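# Lift the nearer waffle iron's lid fully open

## Task

On the waffle iron closest to the robot, raise the top plate until it rests tilted back against its hinge stop, with the cooked waffle still sitting on the bottom plate, and finish with neither hand in contact with the iron.

## Robot and tools

Robot: two arms over a table. left_arm (base near y = +0.299 m) carries a left hand; right_arm (base near y = -0.231 m) carries a right hand. Each hand has index, middle and ring fingers plus a thumb, with rubber caps on the last 3 cm of each digit. A fixed mast sticks out at the wrist on the palm side and can collide with things.

Scene frame: origin at table-top height, halfway between the arms' nominal bases; +x points out over the table, +y toward left_arm, +z up. Reported positions (metres) and orientations (quat wxyz) use this frame and may be off by a few centimetres, more at long reach.

Hand point axes (right hand; the left hand mirrors it, so its +x points toward the thumb): +z runs along the straightened fingers toward the tips, +x crosses the palm away from the thumb, +y sticks out of the palm face. Straight fingertips reach about 0.12 m past the hand point along +z; bending fingers moves the tips toward +y.

execute_actions(actions, cameras). actions is a list of actions run in order. Each action covers 0.5 s and is a table of up to 15 rows, one per 1/30 s step; if you give fewer rows the last one is held. Every row has exactly 48 numbers, all in [-1, 1], covering both arms even when one stays still:
1-6: left_arm dx, dy, dz, rx, ry, rz.
7-22: the left hand's 16 motor goals.
23-24: left current_limit, speed.
25-30: right_arm dx, dy, dz, rx, ry, rz.
31-46: the right hand's 16 motor goals.
47-48: right current_limit, speed.

The six arm numbers are an offset, not a pose: they shift the arm's Hand target relative to where that target stood when the action began, expressed in the target's own axes. Each row in an action is measured from that same starting target, not added to the previous row; but the next action starts from the new target, so sending the same offset again moves further. Scale: 1.0 equals 0.6 m for dx, dy, dz and 180 degrees for the rotation vector rx, ry, rz. The controller limits commanded orientation to within 40 degrees of the measured one. The hand often stops short of the target and the arm sags under load; if it rests short, send the remaining distance as a further offset. Tiny moves may not start. To stop pressing on something, command the target back past the hand point.

The 16 hand numbers are absolute goal angles, scaled linearly between each hinge's two stops, in this order: index_mcp, index_abd, index_pip, index_dip, middle_mcp, middle_abd, middle_pip, middle_dip, ring_mcp, ring_abd, ring_pip, ring_dip, thumb_cmc, thumb_axl, thumb_mcp, thumb_ipl. Moving toward -1 curls fingers into the palm (straight values: _mcp +0.75, _abd 0.00, _pip +0.58, _dip +0.70). thumb_cmc toward -1 swings the thumb in front of the palm (straight +0.71); thumb_axl rotates it about its own line (straight +0.68); thumb_mcp (straight +0.23) and thumb_ipl (straight +0.17) bend it. A 0 is a real goal; to leave a hand unchanged, copy back its hand_goal, hand_current_limit and hand_speed. current_limit maps -1 to 0 mA and +1 to 550 mA (minimum 11 mA); speed gives a set-point rate of (speed+1)/2 of 8.5 rad/s. Initial values are +0.4 and -0.6; they persist until changed.

cameras: names to show (cam_high, cam_low, cam_left_wrist, cam_right_wrist, or ["all"]). Omitting it shows every camera only when actions is empty; otherwise none. An unknown name voids the call. An empty actions list is a free look.

zoom_image(camera, region): enlarges part of that camera's latest image; region is [x0, y0, x1, y1] in pixels from the top-left, at most 504 by 504. Images are 896x504.

finished_scene(scene): ends the current scene (scene is its number); irreversible. Call it only when the lid rests open on its stop, the waffle is still on the lower plate and both hands are clear of the iron.

Results: per arm, end_effector_position, end_effector_quat_wxyz, Hand target (the base for the next offset), joint positions, velocities (a within-noise line may be omitted) and torques (include the arm's own weight; positive means toward larger joint values; numbers 3 and 4 wrap at ±28 N m). Per hand: hand_goal, hand_measured, hand_current_ma (positive pushes toward -1), hand_state (moving, goal, blocked, overload). Some calls also list end_effector_position at sampled steps.

Cautions: do not knock anything off the table, drop things, slam the lid, or hit or push hard on the iron or table. Keep the two hands from pressing on each other or gripping each other's fingers. A motor drawing 495 mA or more for 5 s in total shuts off for 10 s, so avoid long hard squeezes. Holding loads, reaching far or pushing at unreachable targets heats motors; a MOTOR HOT line warns, and at 100 °C the arm faults and drops. Any arm stop discards hand commands sent meanwhile. Loose objects may occasionally be nudged by outside pushes. The robot holds its last command while you think.

Each tool is called after "Request:" as name(argument=value, ...), one argument or row to a line, values as JSON.

## Session

Request:
execute_actions(
  actions=[],
)

Scene clock: 0.00 s.
left_arm: end_effector_position=(+0.1493, -0.0074, +0.2514) hand_goal=(+0.754, +0.000, +0.576, +0.696, +0.754, +0.000, +0.576, +0.696, +0.754, +0.000, +0.576, +0.696, +0.714, +0.678, +0.226, +0.168) hand_measured=(+0.754, +0.000, +0.576, +0.696, +0.754, +0.000, +0.576, +0.696, +0.754, +0.000, +0.576, +0.696, +0.714, +0.678, +0.226, +0.168) hand_current_ma=(+0, +0, +0, +0, +0, +0, +0, +0, +0, +0, +0, +0, +0, +0, +0, +0) hand_state=(goal, goal, goal, goal, goal, goal, goal, goal, goal, goal, goal, goal, goal, goal, goal, goal) hand_current_limit=0.40 hand_speed=-0.60 end_effector_quat_wxyz=(+0.275, +0.778, +0.549, +0.131) | right_arm: end_effector_position=(+0.3048, -0.5582, +0.2993) hand_goal=(+0.754, +0.000, +0.576, +0.696, +0.754, +0.000, +0.576, +0.696, +0.754, +0.000, +0.576, +0.696, +0.714, +0.678, +0.226, +0.168) hand_measured=(+0.754, +0.000, +0.576, +0.696, +0.754, +0.000, +0.576, +0.696, +0.754, +0.000, +0.576, +0.696, +0.714, +0.678, +0.226, +0.168) hand_current_ma=(+0, +0, +0, +0, +0, +0, +0, +0, +0, +0, +0, +0, +0, +0, +0, +0) hand_state=(goal, goal, goal, goal, goal, goal, goal, goal, goal, goal, goal, goal, goal, goal, goal, goal) hand_current_limit=0.40 hand_speed=-0.60 end_effector_quat_wxyz=(+0.425, +0.826, -0.253, +0.270)
Joint positions: left_arm=[-1.602 0.956 0.783 -1.085 -0.544 -1.18] | right_arm=[-0.378 1.207 0.855 -0.388 0.752 1.42]
Joint velocities: within noise
Joint torques (N m): no reading
Heat: left arm: hottest wrist roll 28 °C; right arm: hottest wrist pitch 26 °C.
Hand target: left_arm +0.1490, -0.0145, +0.2652; +0.288, +0.774, +0.551, +0.122 | right_arm +0.3107, -0.5607, +0.3141; +0.427, +0.818, -0.258, +0.285

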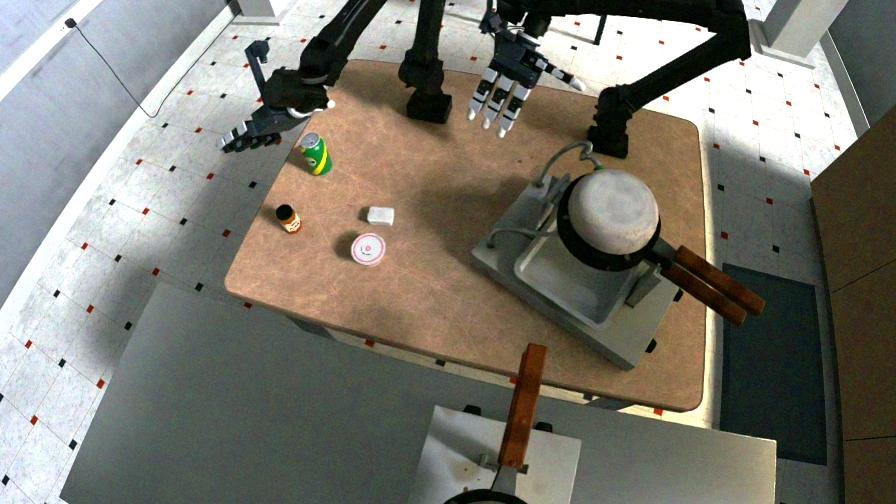

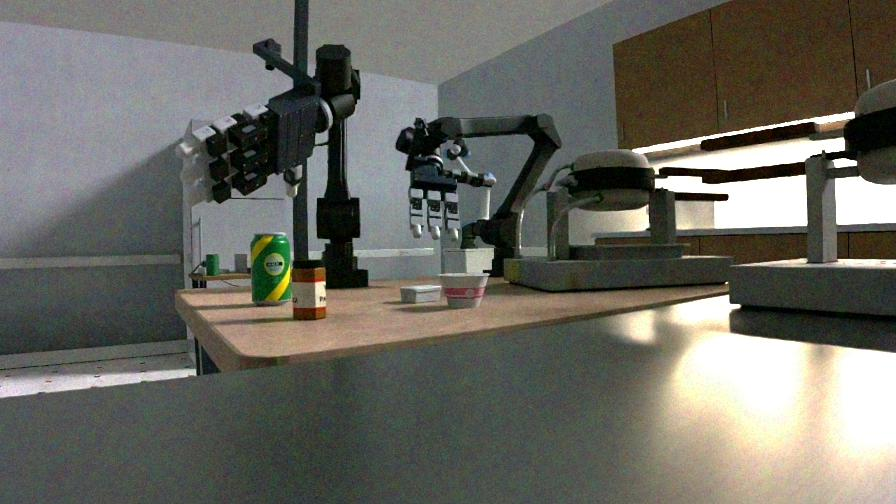

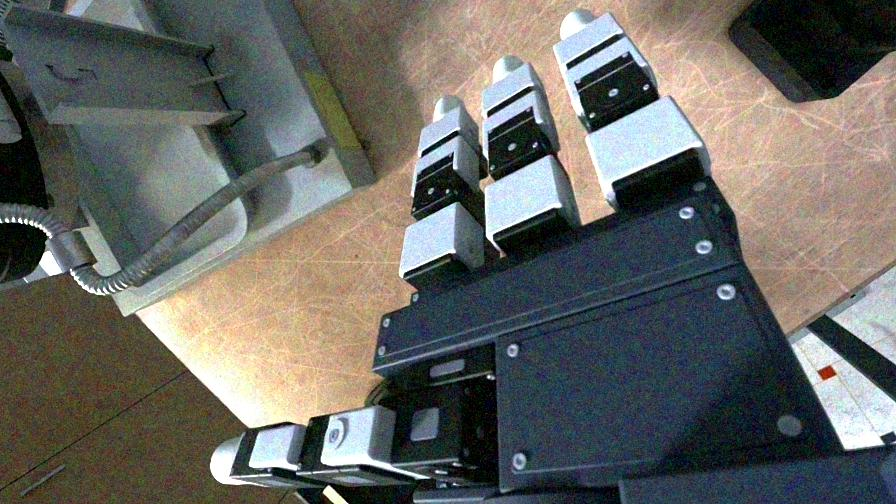

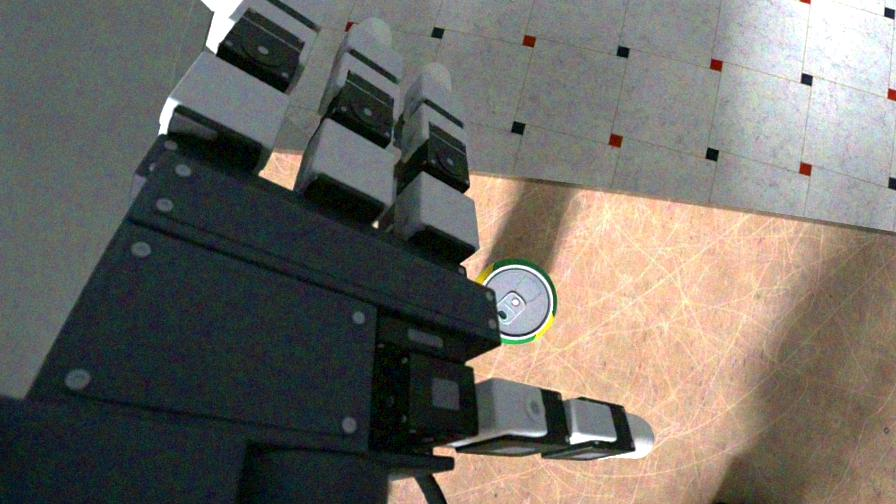

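Request:
zoom_image(
  camera="cam_high",
  region=[440, 120, 800, 400],
)

Request:
zoom_image(
  camera="cam_low",
  region=[480, 120, 760, 300],
)

Request:
zoom_image(
  camera="cam_left_wrist",
  region=[0, 0, 400, 330],
)

Scaled by 1.400 from the camera's 896x504 image, which has a finer 1280x720 frame.

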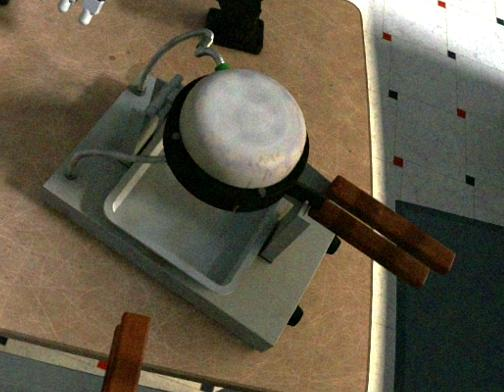

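Scaled by 1.800 from the camera's 896x504 image, which has a finer 1280x720 frame.

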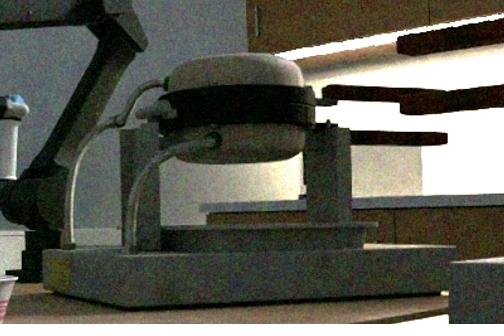

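Scaled by 1.260 from the camera's 896x504 image, which has a finer 1280x720 frame.

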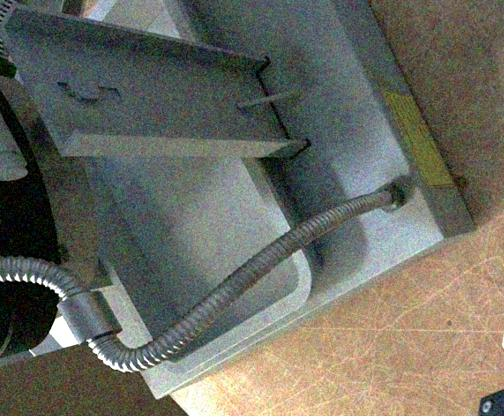

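Request:
zoom_image(
  camera="cam_low",
  region=[540, 130, 760, 250],
)

Request:
zoom_image(
  camera="cam_high",
  region=[540, 150, 780, 340],
)

Scaled by 2.291 from the camera's 896x504 image, which has a finer 1280x720 frame.

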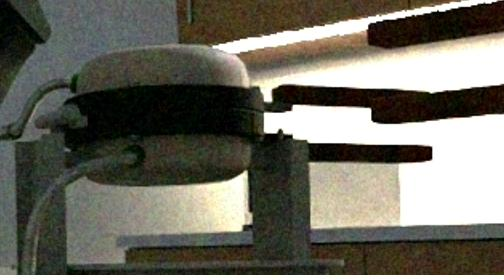

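Scaled by 2.100 from the camera's 896x504 image, which has a finer 1280x720 frame.

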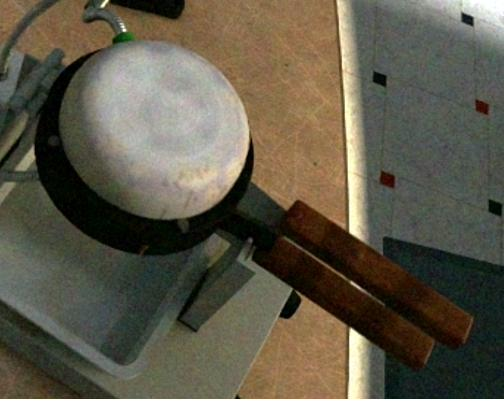

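Request:
execute_actions(
  actions=[
    [[0.005,0.115,-0.083,-0.1,0.003,0.01,0.754,0,0.576,0.696,0.754,0,0.576,0.696,0.754,0,0.576,0.696,0.714,0.678,0.226,0.168,0.4,-0.6,0,0,0,0,0,0,0.754,0,0.576,0.696,0.754,0,0.576,0.696,0.754,0,0.576,0.696,0.714,0.678,0.226,0.168,0.4,-0.6]],
    [[0.022,0.178,-0.017,-0.1,0.003,0.01,0.754,0,0.576,0.696,0.754,0,0.576,0.696,0.754,0,0.576,0.696,0.714,0.678,0.226,0.168,0.4,-0.6,0,0,0,0,0,0,0.754,0,0.576,0.696,0.754,0,0.576,0.696,0.754,0,0.576,0.696,0.714,0.678,0.226,0.168,0.4,-0.6]],
    [[0.022,0.175,0.039,-0.1,0.003,0.01,0.754,0,0.576,0.696,0.754,0,0.576,0.696,0.754,0,0.576,0.696,0.714,0.678,0.226,0.168,0.4,-0.6,0,0,0,0,0,0,0.754,0,0.576,0.696,0.754,0,0.576,0.696,0.754,0,0.576,0.696,0.714,0.678,0.226,0.168,0.4,-0.6]],
  ],
)

Scene clock: 140.53 s.
left_arm: end_effector_position=(+0.2884, -0.0137, +0.5091) hand_goal=(+0.754, +0.000, +0.576, +0.696, +0.754, +0.000, +0.576, +0.696, +0.754, +0.000, +0.576, +0.696, +0.714, +0.678, +0.226, +0.168) hand_measured=(+0.764, +0.000, +0.576, +0.696, +0.764, +0.000, +0.576, +0.696, +0.764, +0.000, +0.576, +0.696, +0.722, +0.678, +0.224, +0.168) hand_current_ma=(+29, +0, +2, +0, +29, +0, +2, +0, +32, +0, +2, +0, +25, -2, -6, -1) hand_state=(goal, goal, goal, goal, goal, goal, goal, goal, goal, goal, goal, goal, goal, goal, goal, goal) hand_current_limit=0.40 hand_speed=-0.60 end_effector_quat_wxyz=(+0.579, +0.596, +0.409, +0.377) | right_arm: end_effector_position=(+0.3048, -0.5582, +0.2993) hand_goal=(+0.754, +0.000, +0.576, +0.696, +0.754, +0.000, +0.576, +0.696, +0.754, +0.000, +0.576, +0.696, +0.714, +0.678, +0.226, +0.168) hand_measured=(+0.756, +0.000, +0.576, +0.696, +0.756, +0.000, +0.576, +0.696, +0.756, +0.000, +0.576, +0.696, +0.716, +0.678, +0.226, +0.168) hand_current_ma=(+6, +0, +1, +0, +5, +0, +1, +0, +6, +0, +1, +0, +5, -1, +0, -1) hand_state=(goal, goal, goal, goal, goal, goal, goal, goal, goal, goal, goal, goal, goal, goal, goal, goal) hand_current_limit=0.40 hand_speed=-0.60 end_effector_quat_wxyz=(+0.425, +0.826, -0.253, +0.270)
Joint positions: left_arm=[-1.146 0.897 0.806 0.027 -0.763 -0.067] | right_arm=[-0.378 1.207 0.855 -0.388 0.752 1.42]
Joint torques (N m): left_arm=[1.14 -5.13 14.93 2.44 0.07 0.32] | right_arm=[-0.44 -10.23 11.7 1.96 0.62 -0.14]
Heat: left arm: hottest elbow 34 °C; right arm: hottest elbow 32 °C.
Hand target: left_arm +0.2963, -0.0151, +0.5268; +0.594, +0.581, +0.404, +0.382 | right_arm +0.3107, -0.5607, +0.3141; +0.427, +0.818, -0.258, +0.285
Off the commanded pose: left_arm 0.019 m, 3 deg | right_arm 0.016 m, 2 deg.
Step readings (end_effector_position of left_arm | right_arm):
0: (+0.1493, -0.0074, +0.2514) | (+0.3048, -0.5582, +0.2993)
1: (+0.1503, -0.0070, +0.2530) | (+0.3048, -0.5582, +0.2993)
2: (+0.1545, -0.0053, +0.2602) | (+0.3048, -0.5582, +0.2993)
4: (+0.1640, -0.0010, +0.2811) | (+0.3048, -0.5582, +0.2993)
8: (+0.1700, +0.0017, +0.3089) | (+0.3048, -0.5582, +0.2993)
15: (+0.1732, -0.0027, +0.3231) | (+0.3048, -0.5582, +0.2993)
16: (+0.1741, -0.0031, +0.3251) | (+0.3048, -0.5582, +0.2993)
17: (+0.1769, -0.0025, +0.3321) | (+0.3048, -0.5582, +0.2993)
19: (+0.1891, +0.0030, +0.3517) | (+0.3048, -0.5582, +0.2993)
23: (+0.2138, +0.0140, +0.3805) | (+0.3048, -0.5582, +0.2993)
30: (+0.2281, +0.0009, +0.4052) | (+0.3048, -0.5582, +0.2993)
31: (+0.2291, -0.0016, +0.4083) | (+0.3048, -0.5582, +0.2993)
32: (+0.2314, -0.0021, +0.4138) | (+0.3048, -0.5582, +0.2993)
34: (+0.2422, +0.0023, +0.4299) | (+0.3048, -0.5582, +0.2993)
38: (+0.2672, +0.0123, +0.4657) | (+0.3048, -0.5582, +0.2993)
45: (+0.2832, -0.0010, +0.5007) | (+0.3048, -0.5582, +0.2993)

Request:
execute_actions(
  actions=[
    [[0.14,0,-0.035,0,0.009,0,0.754,0,0.576,0.696,0.754,0,0.576,0.696,0.754,0,0.576,0.696,0.714,0.678,0.226,0.168,0.4,-0.6,0,0,0,0,0,0,0.754,0,0.576,0.696,0.754,0,0.576,0.696,0.754,0,0.576,0.696,0.714,0.678,0.226,0.168,0.4,-0.6]],
    [[0.14,0,-0.035,0,0.009,0,0.754,0,0.576,0.696,0.754,0,0.576,0.696,0.754,0,0.576,0.696,0.714,0.678,0.226,0.168,0.4,-0.6,0,0,0,0,0,0,0.754,0,0.576,0.696,0.754,0,0.576,0.696,0.754,0,0.576,0.696,0.714,0.678,0.226,0.168,0.4,-0.6]],
    [[0.14,0,-0.035,0,0.009,0,0.754,0,0.576,0.696,0.754,0,0.576,0.696,0.754,0,0.576,0.696,0.714,0.678,0.226,0.168,0.4,-0.6,0,0,0,0,0,0,0.754,0,0.576,0.696,0.754,0,0.576,0.696,0.754,0,0.576,0.696,0.714,0.678,0.226,0.168,0.4,-0.6]],
    [[0.14,0,-0.035,0,0.009,0,0.754,0,0.576,0.696,0.754,0,0.576,0.696,0.754,0,0.576,0.696,0.714,0.678,0.226,0.168,0.4,-0.6,0,0,0,0,0,0,0.754,0,0.576,0.696,0.754,0,0.576,0.696,0.754,0,0.576,0.696,0.714,0.678,0.226,0.168,0.4,-0.6]],
    [[0.14,-0.1,-0.035,0,0.009,0,0.754,0,0.576,0.696,0.754,0,0.576,0.696,0.754,0,0.576,0.696,0.714,0.678,0.226,0.168,0.4,-0.6,0,0,0,0,0,0,0.754,0,0.576,0.696,0.754,0,0.576,0.696,0.754,0,0.576,0.696,0.714,0.678,0.226,0.168,0.4,-0.6]],
    [[0.12,-0.12,-0.035,0,0.009,0,0.754,0,0.576,0.696,0.754,0,0.576,0.696,0.754,0,0.576,0.696,0.714,0.678,0.226,0.168,0.4,-0.6,0,0,0,0,0,0,0.754,0,0.576,0.696,0.754,0,0.576,0.696,0.754,0,0.576,0.696,0.714,0.678,0.226,0.168,0.4,-0.6]],
  ],
  cameras=["all"],
)

Scene clock: 166.43 s.
left_arm: end_effector_position=(+0.3310, +0.4810, +0.3774) hand_goal=(+0.754, +0.000, +0.576, +0.696, +0.754, +0.000, +0.576, +0.696, +0.754, +0.000, +0.576, +0.696, +0.714, +0.678, +0.226, +0.168) hand_measured=(+0.764, +0.000, +0.576, +0.696, +0.764, +0.000, +0.576, +0.696, +0.764, +0.000, +0.576, +0.696, +0.724, +0.678, +0.226, +0.168) hand_current_ma=(+30, -1, +2, +0, +29, -1, +2, +0, +32, -1, +2, +0, +30, -2, -2, -1) hand_state=(goal, goal, goal, goal, goal, goal, goal, goal, goal, goal, goal, goal, goal, goal, goal, goal) hand_current_limit=0.40 hand_speed=-0.60 end_effector_quat_wxyz=(+0.556, +0.551, +0.453, +0.427) | right_arm: end_effector_position=(+0.3048, -0.5582, +0.2993) hand_goal=(+0.754, +0.000, +0.576, +0.696, +0.754, +0.000, +0.576, +0.696, +0.754, +0.000, +0.576, +0.696, +0.714, +0.678, +0.226, +0.168) hand_measured=(+0.756, +0.000, +0.576, +0.696, +0.756, +0.000, +0.576, +0.696, +0.756, +0.000, +0.576, +0.696, +0.716, +0.678, +0.226, +0.168) hand_current_ma=(+6, +0, +1, +0, +5, +0, +1, +0, +6, +0, +1, +0, +5, -1, +0, -1) hand_state=(goal, goal, goal, goal, goal, goal, goal, goal, goal, goal, goal, goal, goal, goal, goal, goal) hand_current_limit=0.40 hand_speed=-0.60 end_effector_quat_wxyz=(+0.425, +0.826, -0.253, +0.270)
Joint positions: left_arm=[0.907 0.889 0.425 0.42 1.126 0.006] | right_arm=[-0.378 1.207 0.855 -0.388 0.752 1.42]
Joint torques (N m): left_arm=[0.56 -3.49 11.3 2.26 0.17 0.14] | right_arm=[-0.91 -10.46 11.93 1.77 0.63 -0.19]
Heat: left arm: hottest elbow 35 °C; right arm: hottest elbow 32 °C.
Hand target: left_arm +0.3308, +0.4861, +0.3778; +0.558, +0.547, +0.453, +0.430 | right_arm +0.3107, -0.5607, +0.3141; +0.427, +0.818, -0.258, +0.285
Off the commanded pose: left_arm 0.005 m, 1 deg | right_arm 0.016 m, 2 deg.
Step readings (end_effector_position of left_arm | right_arm):
0: (+0.2884, -0.0138, +0.5091) | (+0.3048, -0.5582, +0.2993)
1: (+0.2884, -0.0143, +0.5092) | (+0.3048, -0.5582, +0.2993)
2: (+0.2897, -0.0143, +0.5099) | (+0.3048, -0.5582, +0.2993)
4: (+0.2956, -0.0035, +0.5104) | (+0.3048, -0.5582, +0.2993)
8: (+0.3050, +0.0457, +0.5180) | (+0.3048, -0.5582, +0.2993)
15: (+0.3025, +0.0720, +0.5349) | (+0.3048, -0.5582, +0.2993)
16: (+0.3032, +0.0709, +0.5332) | (+0.3048, -0.5582, +0.2993)
17: (+0.3044, +0.0701, +0.5309) | (+0.3048, -0.5582, +0.2993)
19: (+0.3103, +0.0818, +0.5219) | (+0.3048, -0.5582, +0.2993)
23: (+0.3173, +0.1302, +0.5148) | (+0.3048, -0.5582, +0.2993)
30: (+0.3141, +0.1542, +0.5258) | (+0.3048, -0.5582, +0.2993)
31: (+0.3148, +0.1541, +0.5252) | (+0.3048, -0.5582, +0.2993)
32: (+0.3154, +0.1538, +0.5245) | (+0.3048, -0.5582, +0.2993)
34: (+0.3211, +0.1671, +0.5186) | (+0.3048, -0.5582, +0.2993)
38: (+0.3244, +0.2164, +0.5158) | (+0.3048, -0.5582, +0.2993)
45: (+0.3223, +0.2383, +0.5216) | (+0.3048, -0.5582, +0.2993)
46: (+0.3225, +0.2389, +0.5216) | (+0.3048, -0.5582, +0.2993)
47: (+0.3227, +0.2388, +0.5214) | (+0.3048, -0.5582, +0.2993)
49: (+0.3249, +0.2549, +0.5206) | (+0.3048, -0.5582, +0.2993)
53: (+0.3260, +0.3053, +0.5193) | (+0.3048, -0.5582, +0.2993)
60: (+0.3272, +0.3236, +0.5155) | (+0.3048, -0.5582, +0.2993)
61: (+0.3283, +0.3243, +0.5142) | (+0.3048, -0.5582, +0.2993)
62: (+0.3284, +0.3244, +0.5122) | (+0.3048, -0.5582, +0.2993)
64: (+0.3261, +0.3401, +0.5024) | (+0.3048, -0.5582, +0.2993)
68: (+0.3254, +0.3903, +0.4664) | (+0.3048, -0.5582, +0.2993)
75: (+0.3372, +0.4124, +0.4429) | (+0.3048, -0.5582, +0.2993)
76: (+0.3371, +0.4120, +0.4435) | (+0.3048, -0.5582, +0.2993)
77: (+0.3357, +0.4112, +0.4433) | (+0.3048, -0.5582, +0.2993)
79: (+0.3301, +0.4220, +0.4369) | (+0.3048, -0.5582, +0.2993)
83: (+0.3258, +0.4664, +0.3977) | (+0.3048, -0.5582, +0.2993)
90: (+0.3333, +0.4848, +0.3682) | (+0.3048, -0.5582, +0.2993)
camera_calibration:
cam_left_wrist: T_world_to_cam=[[-0.140577, -0.811878, -0.56665, 0.623183], [-0.681307, 0.494598, -0.539624, 0.132046], [0.718373, 0.310204, -0.622667, -0.0299611], [0, 0, 0, 1]] pos_world=[0.199092, 0.449933, 0.405726]

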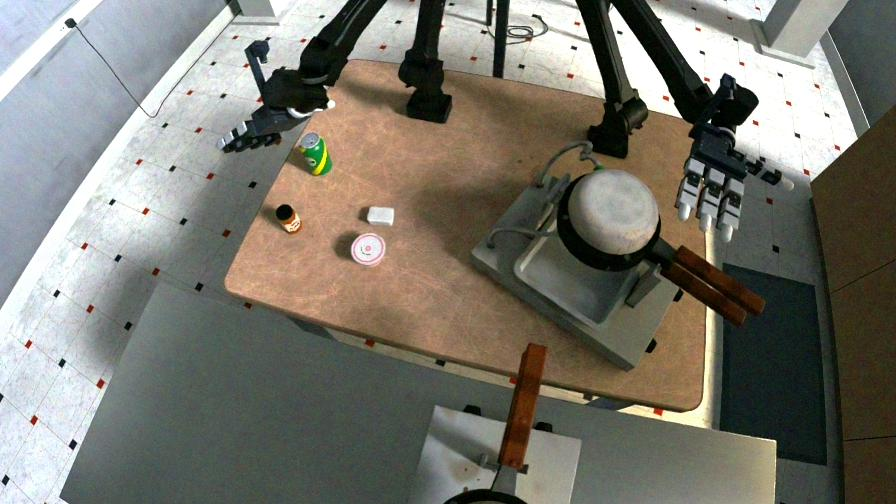

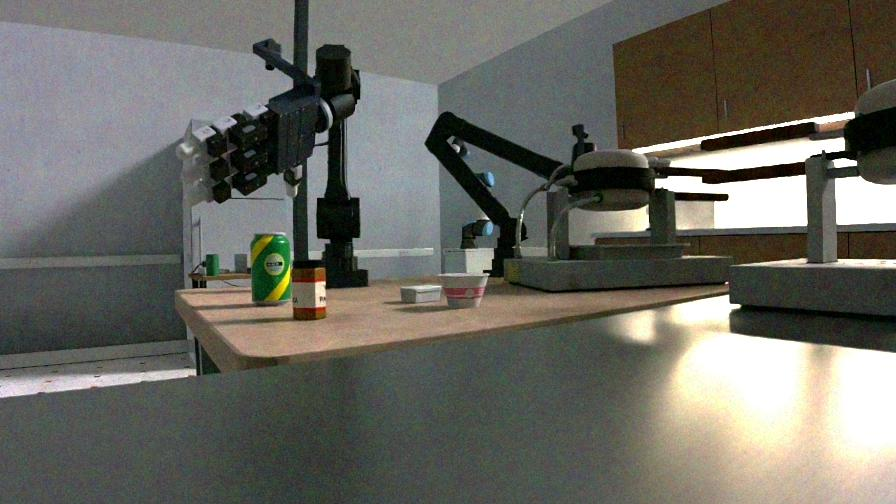

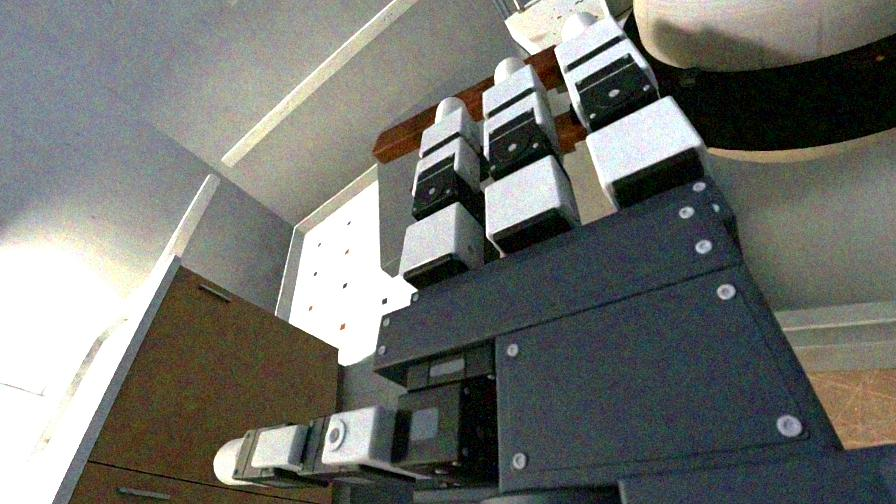

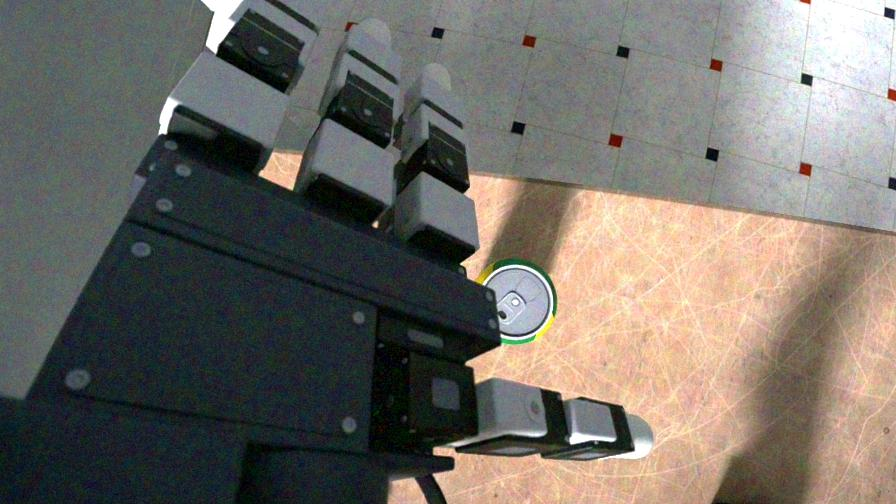

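Request:
execute_actions(
  actions=[
    [[0.033,-0.067,0.005,0,0,0,0.754,0,0.576,0.696,0.754,0,0.576,0.696,0.754,0,0.576,0.696,0.714,0.678,0.226,0.168,0.4,-0.6,0,0,0,0,0,0,0.754,0,0.576,0.696,0.754,0,0.576,0.696,0.754,0,0.576,0.696,0.714,0.678,0.226,0.168,0.4,-0.6]],
    [[0.033,-0.067,0.005,0,0,0,0.754,0,0.576,0.696,0.754,0,0.576,0.696,0.754,0,0.576,0.696,0.714,0.678,0.226,0.168,0.4,-0.6,0,0,0,0,0,0,0.754,0,0.576,0.696,0.754,0,0.576,0.696,0.754,0,0.576,0.696,0.714,0.678,0.226,0.168,0.4,-0.6]],
  ],
  cameras=["cam_high","cam_low","cam_left_wrist"],
)

Request:
zoom_image(
  camera="cam_low",
  region=[540, 130, 760, 250],
)

Request:
zoom_image(
  camera="cam_high",
  region=[580, 150, 780, 340],
)

Scene clock: 183.93 s.
left_arm: end_effector_position=(+0.3457, +0.5165, +0.2996) hand_goal=(+0.754, +0.000, +0.576, +0.696, +0.754, +0.000, +0.576, +0.696, +0.754, +0.000, +0.576, +0.696, +0.714, +0.678, +0.226, +0.168) hand_measured=(+0.764, +0.000, +0.576, +0.696, +0.764, +0.000, +0.576, +0.696, +0.764, +0.000, +0.576, +0.696, +0.724, +0.678, +0.226, +0.168) hand_current_ma=(+30, -1, +2, +0, +29, -1, +2, +0, +32, -1, +2, +0, +30, -2, -2, -1) hand_state=(goal, goal, goal, goal, goal, goal, goal, goal, goal, goal, goal, goal, goal, goal, goal, goal) hand_current_limit=0.40 hand_speed=-0.60 end_effector_quat_wxyz=(+0.556, +0.552, +0.449, +0.430) | right_arm: end_effector_position=(+0.3048, -0.5582, +0.2993) hand_goal=(+0.754, +0.000, +0.576, +0.696, +0.754, +0.000, +0.576, +0.696, +0.754, +0.000, +0.576, +0.696, +0.714, +0.678, +0.226, +0.168) hand_measured=(+0.756, +0.000, +0.576, +0.696, +0.756, +0.000, +0.576, +0.696, +0.756, +0.000, +0.576, +0.696, +0.716, +0.678, +0.226, +0.168) hand_current_ma=(+6, +0, +1, +0, +5, +0, +1, +0, +6, +0, +1, +0, +5, -1, +0, -1) hand_state=(goal, goal, goal, goal, goal, goal, goal, goal, goal, goal, goal, goal, goal, goal, goal, goal) hand_current_limit=0.40 hand_speed=-0.60 end_effector_quat_wxyz=(+0.425, +0.826, -0.253, +0.270)
Joint positions: left_arm=[0.944 1.269 0.383 0.857 1.164 0.003] | right_arm=[-0.378 1.207 0.855 -0.388 0.752 1.42]
Joint torques (N m): left_arm=[0.73 -5.95 8.17 2.15 0.13 0.13] | right_arm=[-0.38 -9.99 11.73 1.96 0.61 -0.21]
Heat: left arm: hottest elbow 35 °C; right arm: hottest elbow 33 °C.
Hand target: left_arm +0.3440, +0.5207, +0.2960; +0.558, +0.547, +0.453, +0.430 | right_arm +0.3107, -0.5607, +0.3141; +0.427, +0.818, -0.258, +0.285
Off the commanded pose: left_arm 0.006 m, 1 deg | right_arm 0.016 m, 2 deg.
Step readings (end_effector_position of left_arm | right_arm):
0: (+0.3310, +0.4810, +0.3775) | (+0.3048, -0.5582, +0.2993)
1: (+0.3310, +0.4809, +0.3776) | (+0.3048, -0.5582, +0.2993)
2: (+0.3310, +0.4809, +0.3774) | (+0.3048, -0.5582, +0.2993)
4: (+0.3325, +0.4835, +0.3732) | (+0.3048, -0.5582, +0.2993)
8: (+0.3382, +0.4963, +0.3477) | (+0.3048, -0.5582, +0.2993)
15: (+0.3398, +0.4995, +0.3358) | (+0.3048, -0.5582, +0.2993)
16: (+0.3395, +0.4990, +0.3370) | (+0.3048, -0.5582, +0.2993)
17: (+0.3393, +0.4986, +0.3376) | (+0.3048, -0.5582, +0.2993)
19: (+0.3405, +0.5010, +0.3328) | (+0.3048, -0.5582, +0.2993)
23: (+0.3457, +0.5145, +0.3062) | (+0.3048, -0.5582, +0.2993)
30: (+0.3466, +0.5171, +0.2956) | (+0.3048, -0.5582, +0.2993)
camera_calibration:
cam_left_wrist: T_world_to_cam=[[-0.136827, -0.807861, -0.573271, 0.608568], [-0.675906, 0.499207, -0.542166, 0.0790093], [0.724175, 0.313294, -0.614343, -0.106082], [0, 0, 0, 1]] pos_world=[0.213493, 0.485431, 0.326539]
Images, in order (width x height): cam_high 896x504, cam_low 896x504, cam_left_wrist 896x504.

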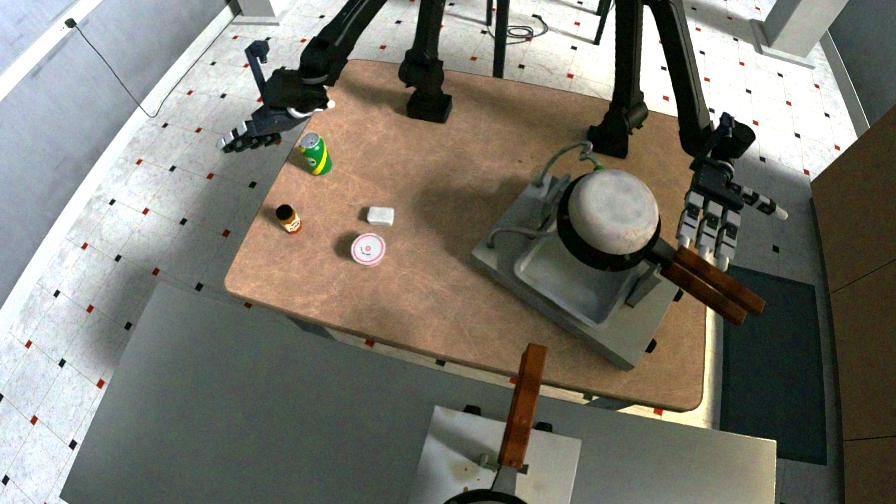

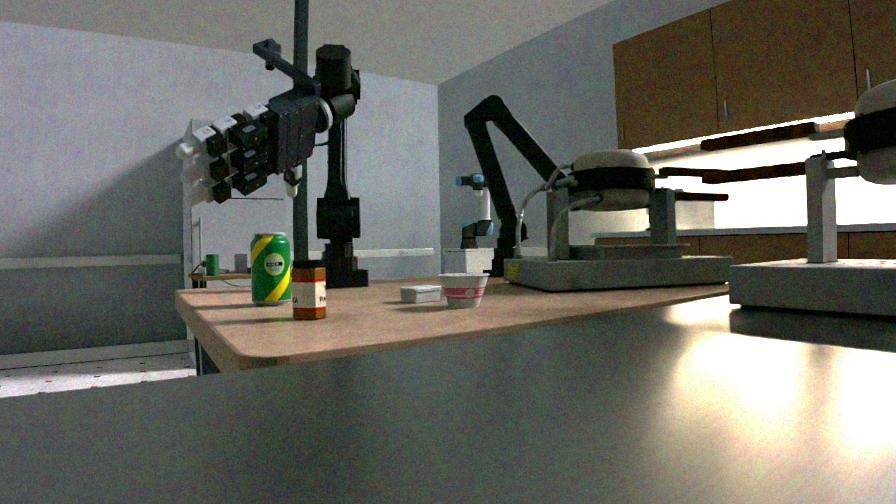

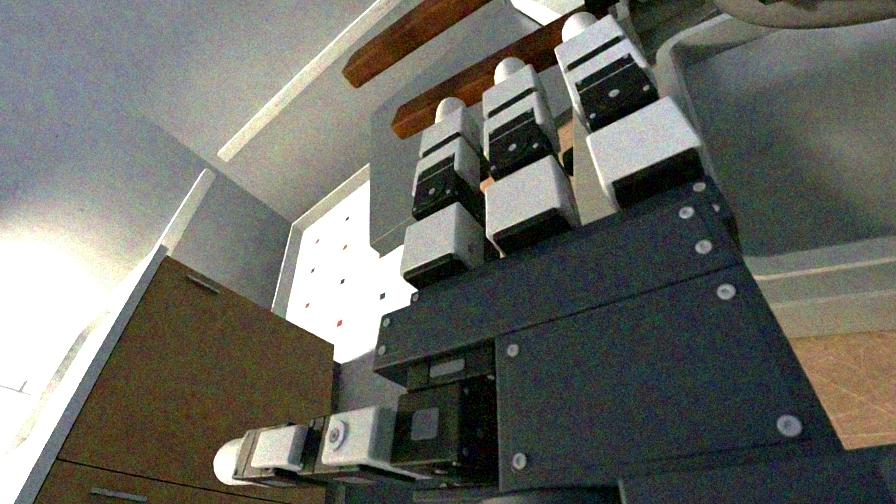

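Scaled by 2.291 from the camera's 896x504 image, which has a finer 1280x720 frame.

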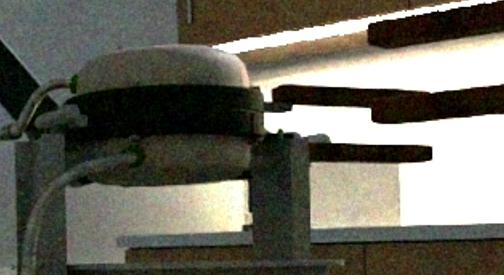

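Scaled by 2.520 from the camera's 896x504 image, which has a finer 1280x720 frame.

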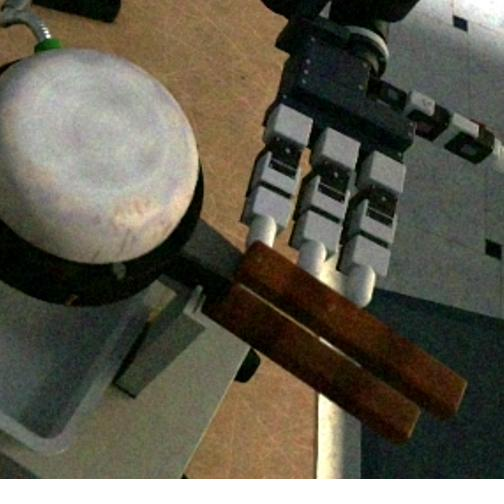

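Request:
zoom_image(
  camera="cam_low",
  region=[640, 155, 740, 215],
)

Scaled by 5.040 from the camera's 896x504 image, which has a finer 1280x720 frame.

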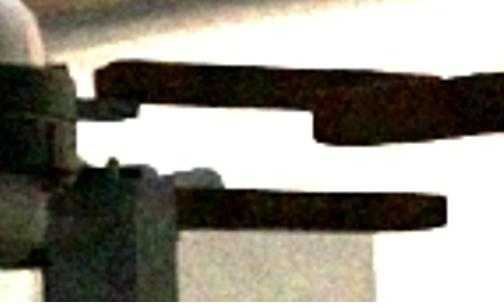

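Request:
execute_actions(
  actions=[
    [[0.022,0.0235,0.05,0,0,0,0.754,0,0.576,0.696,0.754,0,0.576,0.696,0.754,0,0.576,0.696,0.714,0.678,0.226,0.168,0.4,-0.6,0,0,0,0,0,0,0.754,0,0.576,0.696,0.754,0,0.576,0.696,0.754,0,0.576,0.696,0.714,0.678,0.226,0.168,0.4,-0.6]],
  ],
  cameras=["cam_high","cam_low","cam_left_wrist"],
)

Request:
zoom_image(
  camera="cam_low",
  region=[640, 155, 740, 215],
)

Request:
zoom_image(
  camera="cam_high",
  region=[660, 180, 780, 330],
)

Scene clock: 225.37 s.
left_arm: end_effector_position=(+0.3631, +0.5192, +0.2943) hand_goal=(+0.754, +0.000, +0.576, +0.696, +0.754, +0.000, +0.576, +0.696, +0.754, +0.000, +0.576, +0.696, +0.714, +0.678, +0.226, +0.168) hand_measured=(+0.764, +0.000, +0.576, +0.696, +0.764, +0.000, +0.576, +0.696, +0.764, +0.000, +0.576, +0.696, +0.724, +0.678, +0.226, +0.168) hand_current_ma=(+30, -1, +2, +0, +29, -1, +2, +0, +32, +1, +2, +0, +30, -2, -2, -1) hand_state=(goal, goal, goal, goal, goal, goal, goal, goal, goal, goal, goal, goal, goal, goal, goal, goal) hand_current_limit=0.40 hand_speed=-0.60 end_effector_quat_wxyz=(+0.556, +0.544, +0.463, +0.425) | right_arm: end_effector_position=(+0.3048, -0.5582, +0.2993) hand_goal=(+0.754, +0.000, +0.576, +0.696, +0.754, +0.000, +0.576, +0.696, +0.754, +0.000, +0.576, +0.696, +0.714, +0.678, +0.226, +0.168) hand_measured=(+0.756, +0.000, +0.576, +0.696, +0.756, +0.000, +0.576, +0.696, +0.756, +0.000, +0.576, +0.696, +0.716, +0.678, +0.226, +0.168) hand_current_ma=(+6, +0, +1, +0, +5, +0, +1, +0, +6, +0, +1, +0, +5, -1, +0, -1) hand_state=(goal, goal, goal, goal, goal, goal, goal, goal, goal, goal, goal, goal, goal, goal, goal, goal) hand_current_limit=0.40 hand_speed=-0.60 end_effector_quat_wxyz=(+0.425, +0.826, -0.253, +0.270)
Joint positions: left_arm=[0.896 1.298 0.401 0.848 1.099 -0.009] | right_arm=[-0.378 1.207 0.855 -0.388 0.752 1.42]
Joint torques (N m): left_arm=[-1.32 -6.59 13.15 1.26 -0.09 0.1] | right_arm=[-0.26 -10.34 11.73 1.63 0.61 -0.21]
Heat: left arm: hottest elbow 32 °C; right arm: hottest elbow 33 °C.
Hand target: left_arm +0.3764, +0.5274, +0.3093; +0.558, +0.547, +0.453, +0.430 | right_arm +0.3107, -0.5607, +0.3141; +0.427, +0.818, -0.258, +0.285
Off the commanded pose: left_arm 0.022 m, 1 deg | right_arm 0.016 m, 2 deg.
Step readings (end_effector_position of left_arm | right_arm):
0: (+0.3457, +0.5166, +0.2997) | (+0.3048, -0.5582, +0.2993)
1: (+0.3457, +0.5169, +0.2995) | (+0.3048, -0.5582, +0.2993)
2: (+0.3461, +0.5184, +0.2992) | (+0.3048, -0.5582, +0.2993)
4: (+0.3489, +0.5212, +0.2974) | (+0.3048, -0.5582, +0.2993)
8: (+0.3579, +0.5187, +0.2919) | (+0.3048, -0.5582, +0.2993)
15: (+0.3627, +0.5189, +0.2935) | (+0.3048, -0.5582, +0.2993)
camera_calibration:
cam_left_wrist: T_world_to_cam=[[-0.132019, -0.824431, -0.550349, 0.610093], [-0.693317, 0.473603, -0.54315, 0.106362], [0.708437, 0.30986, -0.634117, -0.109509], [0, 0, 0, 1]] pos_world=[0.231867, 0.486539, 0.324093]
Images, in order (width x height): cam_high 896x504, cam_low 896x504, cam_left_wrist 896x504.

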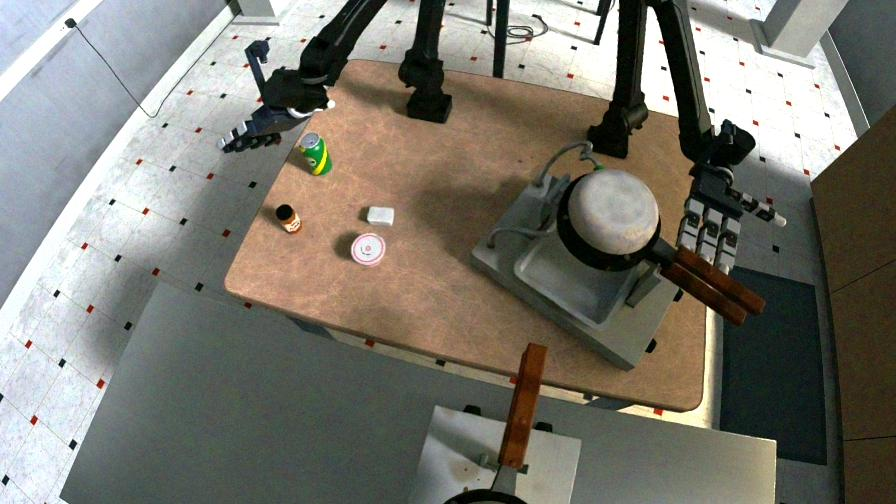

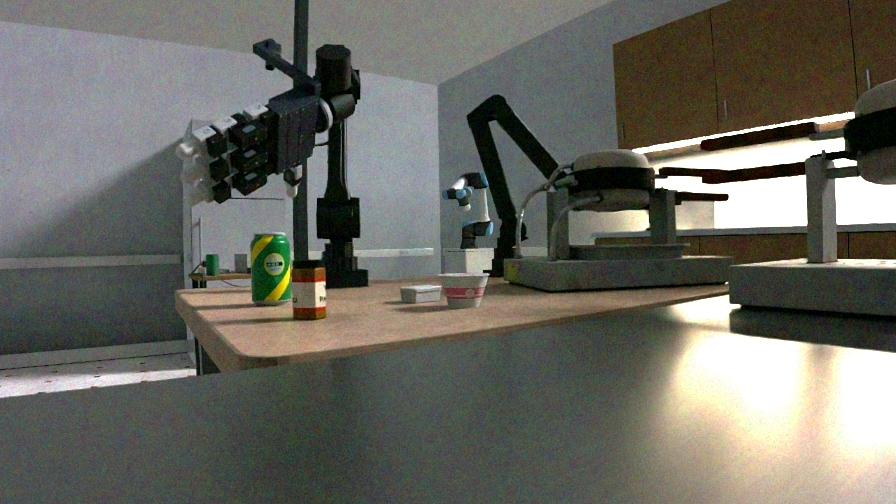

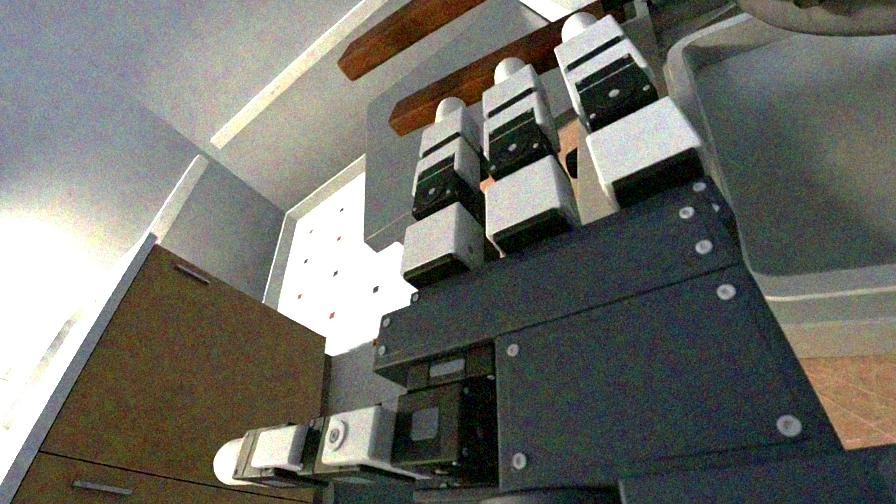

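Scaled by 5.040 from the camera's 896x504 image, which has a finer 1280x720 frame.

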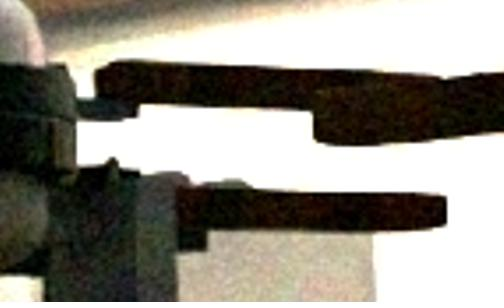

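Scaled by 3.360 from the camera's 896x504 image, which has a finer 1280x720 frame.

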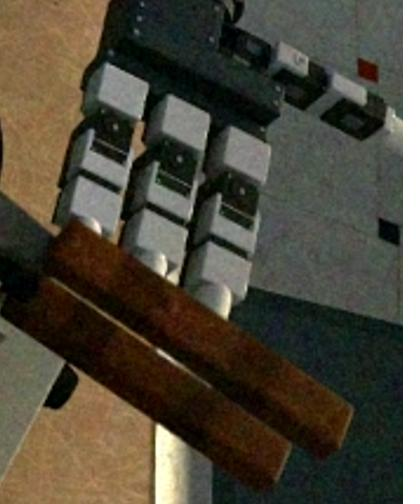

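Request:
execute_actions(
  actions=[
    [[0,0.033,0,0,0,0,0.754,0,0.576,0.696,0.754,0,0.576,0.696,0.754,0,0.576,0.696,0.714,0.678,0.226,0.168,0.4,-0.6,0,0,0,0,0,0,0.754,0,0.576,0.696,0.754,0,0.576,0.696,0.754,0,0.576,0.696,0.714,0.678,0.226,0.168,0.4,-0.6]],
  ],
  cameras=["cam_low"],
)

Request:
zoom_image(
  camera="cam_low",
  region=[640, 155, 740, 215],
)

Scene clock: 233.63 s.
left_arm: end_effector_position=(+0.3666, +0.5239, +0.3021) hand_goal=(+0.754, +0.000, +0.576, +0.696, +0.754, +0.000, +0.576, +0.696, +0.754, +0.000, +0.576, +0.696, +0.714, +0.678, +0.226, +0.168) hand_measured=(+0.764, +0.000, +0.576, +0.696, +0.764, +0.000, +0.576, +0.696, +0.764, +0.000, +0.576, +0.696, +0.724, +0.678, +0.226, +0.168) hand_current_ma=(+30, -1, +2, +0, +29, -1, +2, +0, +32, +1, +2, +0, +30, -2, -2, -1) hand_state=(goal, goal, goal, goal, goal, goal, goal, goal, goal, goal, goal, goal, goal, goal, goal, goal) hand_current_limit=0.40 hand_speed=-0.60 end_effector_quat_wxyz=(+0.559, +0.540, +0.474, +0.414) | right_arm: end_effector_position=(+0.3048, -0.5582, +0.2993) hand_goal=(+0.754, +0.000, +0.576, +0.696, +0.754, +0.000, +0.576, +0.696, +0.754, +0.000, +0.576, +0.696, +0.714, +0.678, +0.226, +0.168) hand_measured=(+0.756, +0.000, +0.576, +0.696, +0.756, +0.000, +0.576, +0.696, +0.756, +0.000, +0.576, +0.696, +0.716, +0.678, +0.226, +0.168) hand_current_ma=(+6, +0, +1, +0, +5, +0, +1, +0, +6, +0, +1, +0, +5, -1, +0, -1) hand_state=(goal, goal, goal, goal, goal, goal, goal, goal, goal, goal, goal, goal, goal, goal, goal, goal) hand_current_limit=0.40 hand_speed=-0.60 end_effector_quat_wxyz=(+0.425, +0.826, -0.253, +0.270)
Joint positions: left_arm=[0.896 1.263 0.423 0.765 1.099 -0.016] | right_arm=[-0.378 1.207 0.855 -0.388 0.752 1.42]
Joint torques (N m): left_arm=[-1.08 -8.35 13.72 1.33 -0.03 0.15] | right_arm=[-0.5 -10.4 11.78 1.88 0.59 -0.15]
Heat: left arm: hottest elbow 32 °C; right arm: hottest elbow 33 °C.
Hand target: left_arm +0.3767, +0.5281, +0.3293; +0.558, +0.547, +0.453, +0.430 | right_arm +0.3107, -0.5607, +0.3141; +0.427, +0.818, -0.258, +0.285
Off the commanded pose: left_arm 0.029 m, 3 deg | right_arm 0.016 m, 2 deg.
Step readings (end_effector_position of left_arm | right_arm):
0: (+0.3631, +0.5192, +0.2943) | (+0.3048, -0.5582, +0.2993)
1: (+0.3631, +0.5193, +0.2941) | (+0.3048, -0.5582, +0.2993)
2: (+0.3637, +0.5200, +0.2935) | (+0.3048, -0.5582, +0.2993)
4: (+0.3651, +0.5220, +0.2921) | (+0.3048, -0.5582, +0.2993)
8: (+0.3660, +0.5233, +0.2962) | (+0.3048, -0.5582, +0.2993)
15: (+0.3663, +0.5237, +0.3030) | (+0.3048, -0.5582, +0.2993)
Images, in order (width x height): cam_low 896x504.

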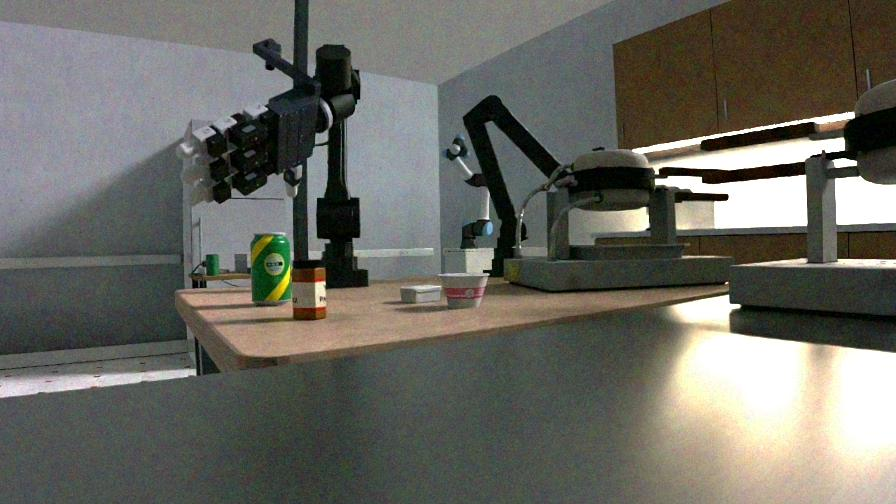

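Scaled by 5.040 from the camera's 896x504 image, which has a finer 1280x720 frame.

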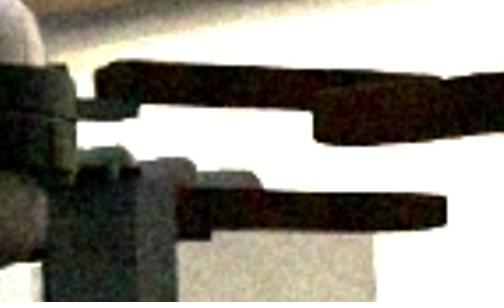

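Request:
execute_actions(
  actions=[
    [[0,0.025,0.02,0,0,0.02,0.754,0,0.576,0.696,0.754,0,0.576,0.696,0.754,0,0.576,0.696,0.714,0.678,0.226,0.168,0.4,-0.6,0,0,0,0,0,0,0.754,0,0.576,0.696,0.754,0,0.576,0.696,0.754,0,0.576,0.696,0.714,0.678,0.226,0.168,0.4,-0.6]],
  ],
  cameras=["cam_low"],
)

Request:
zoom_image(
  camera="cam_low",
  region=[640, 155, 740, 215],
)

Scene clock: 243.10 s.
left_arm: end_effector_position=(+0.3785, +0.5249, +0.3139) hand_goal=(+0.754, +0.000, +0.576, +0.696, +0.754, +0.000, +0.576, +0.696, +0.754, +0.000, +0.576, +0.696, +0.714, +0.678, +0.226, +0.168) hand_measured=(+0.764, +0.000, +0.576, +0.696, +0.764, +0.000, +0.576, +0.696, +0.764, +0.000, +0.576, +0.696, +0.724, +0.678, +0.226, +0.168) hand_current_ma=(+30, -1, +2, +0, +29, -1, +2, +0, +32, +1, +2, +0, +30, -2, -2, -1) hand_state=(goal, goal, goal, goal, goal, goal, goal, goal, goal, goal, goal, goal, goal, goal, goal, goal) hand_current_limit=0.40 hand_speed=-0.60 end_effector_quat_wxyz=(+0.548, +0.551, +0.463, +0.426) | right_arm: end_effector_position=(+0.3048, -0.5582, +0.2993) hand_goal=(+0.754, +0.000, +0.576, +0.696, +0.754, +0.000, +0.576, +0.696, +0.754, +0.000, +0.576, +0.696, +0.714, +0.678, +0.226, +0.168) hand_measured=(+0.756, +0.000, +0.576, +0.696, +0.756, +0.000, +0.576, +0.696, +0.756, +0.000, +0.576, +0.696, +0.716, +0.678, +0.226, +0.168) hand_current_ma=(+6, +0, +1, +0, +5, +0, +1, +0, +6, +0, +1, +0, +5, -1, +0, -1) hand_state=(goal, goal, goal, goal, goal, goal, goal, goal, goal, goal, goal, goal, goal, goal, goal, goal) hand_current_limit=0.40 hand_speed=-0.60 end_effector_quat_wxyz=(+0.425, +0.826, -0.253, +0.270)
Joint positions: left_arm=[0.873 1.261 0.465 0.719 1.074 0.028] | right_arm=[-0.378 1.207 0.855 -0.388 0.752 1.42]
Joint torques (N m): left_arm=[-1.26 -8.7 14.12 1.29 -0.05 0.32] | right_arm=[-0.67 -9.47 11.6 1.84 0.56 -0.18]
Heat: left arm: hottest elbow 33 °C; right arm: hottest elbow 33 °C.
Hand target: left_arm +0.3887, +0.5259, +0.3441; +0.544, +0.561, +0.435, +0.447 | right_arm +0.3107, -0.5607, +0.3141; +0.427, +0.818, -0.258, +0.285
Off the commanded pose: left_arm 0.032 m, 4 deg | right_arm 0.016 m, 2 deg.
Step readings (end_effector_position of left_arm | right_arm):
0: (+0.3666, +0.5240, +0.3020) | (+0.3048, -0.5582, +0.2993)
1: (+0.3667, +0.5240, +0.3020) | (+0.3048, -0.5582, +0.2993)
2: (+0.3673, +0.5246, +0.3020) | (+0.3048, -0.5582, +0.2993)
4: (+0.3700, +0.5254, +0.3029) | (+0.3048, -0.5582, +0.2993)
8: (+0.3760, +0.5249, +0.3103) | (+0.3048, -0.5582, +0.2993)
15: (+0.3784, +0.5252, +0.3145) | (+0.3048, -0.5582, +0.2993)
Images, in order (width x height): cam_low 896x504.

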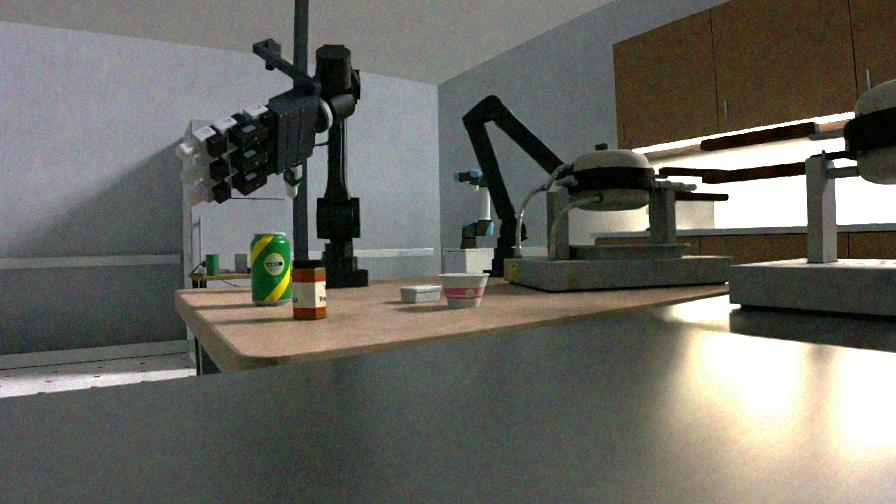

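Scaled by 5.040 from the camera's 896x504 image, which has a finer 1280x720 frame.

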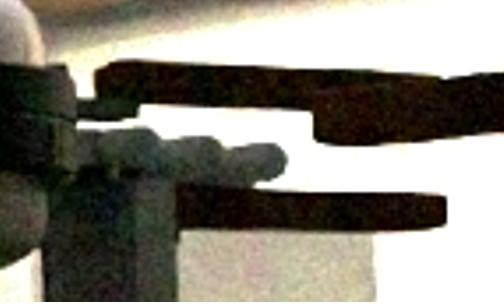

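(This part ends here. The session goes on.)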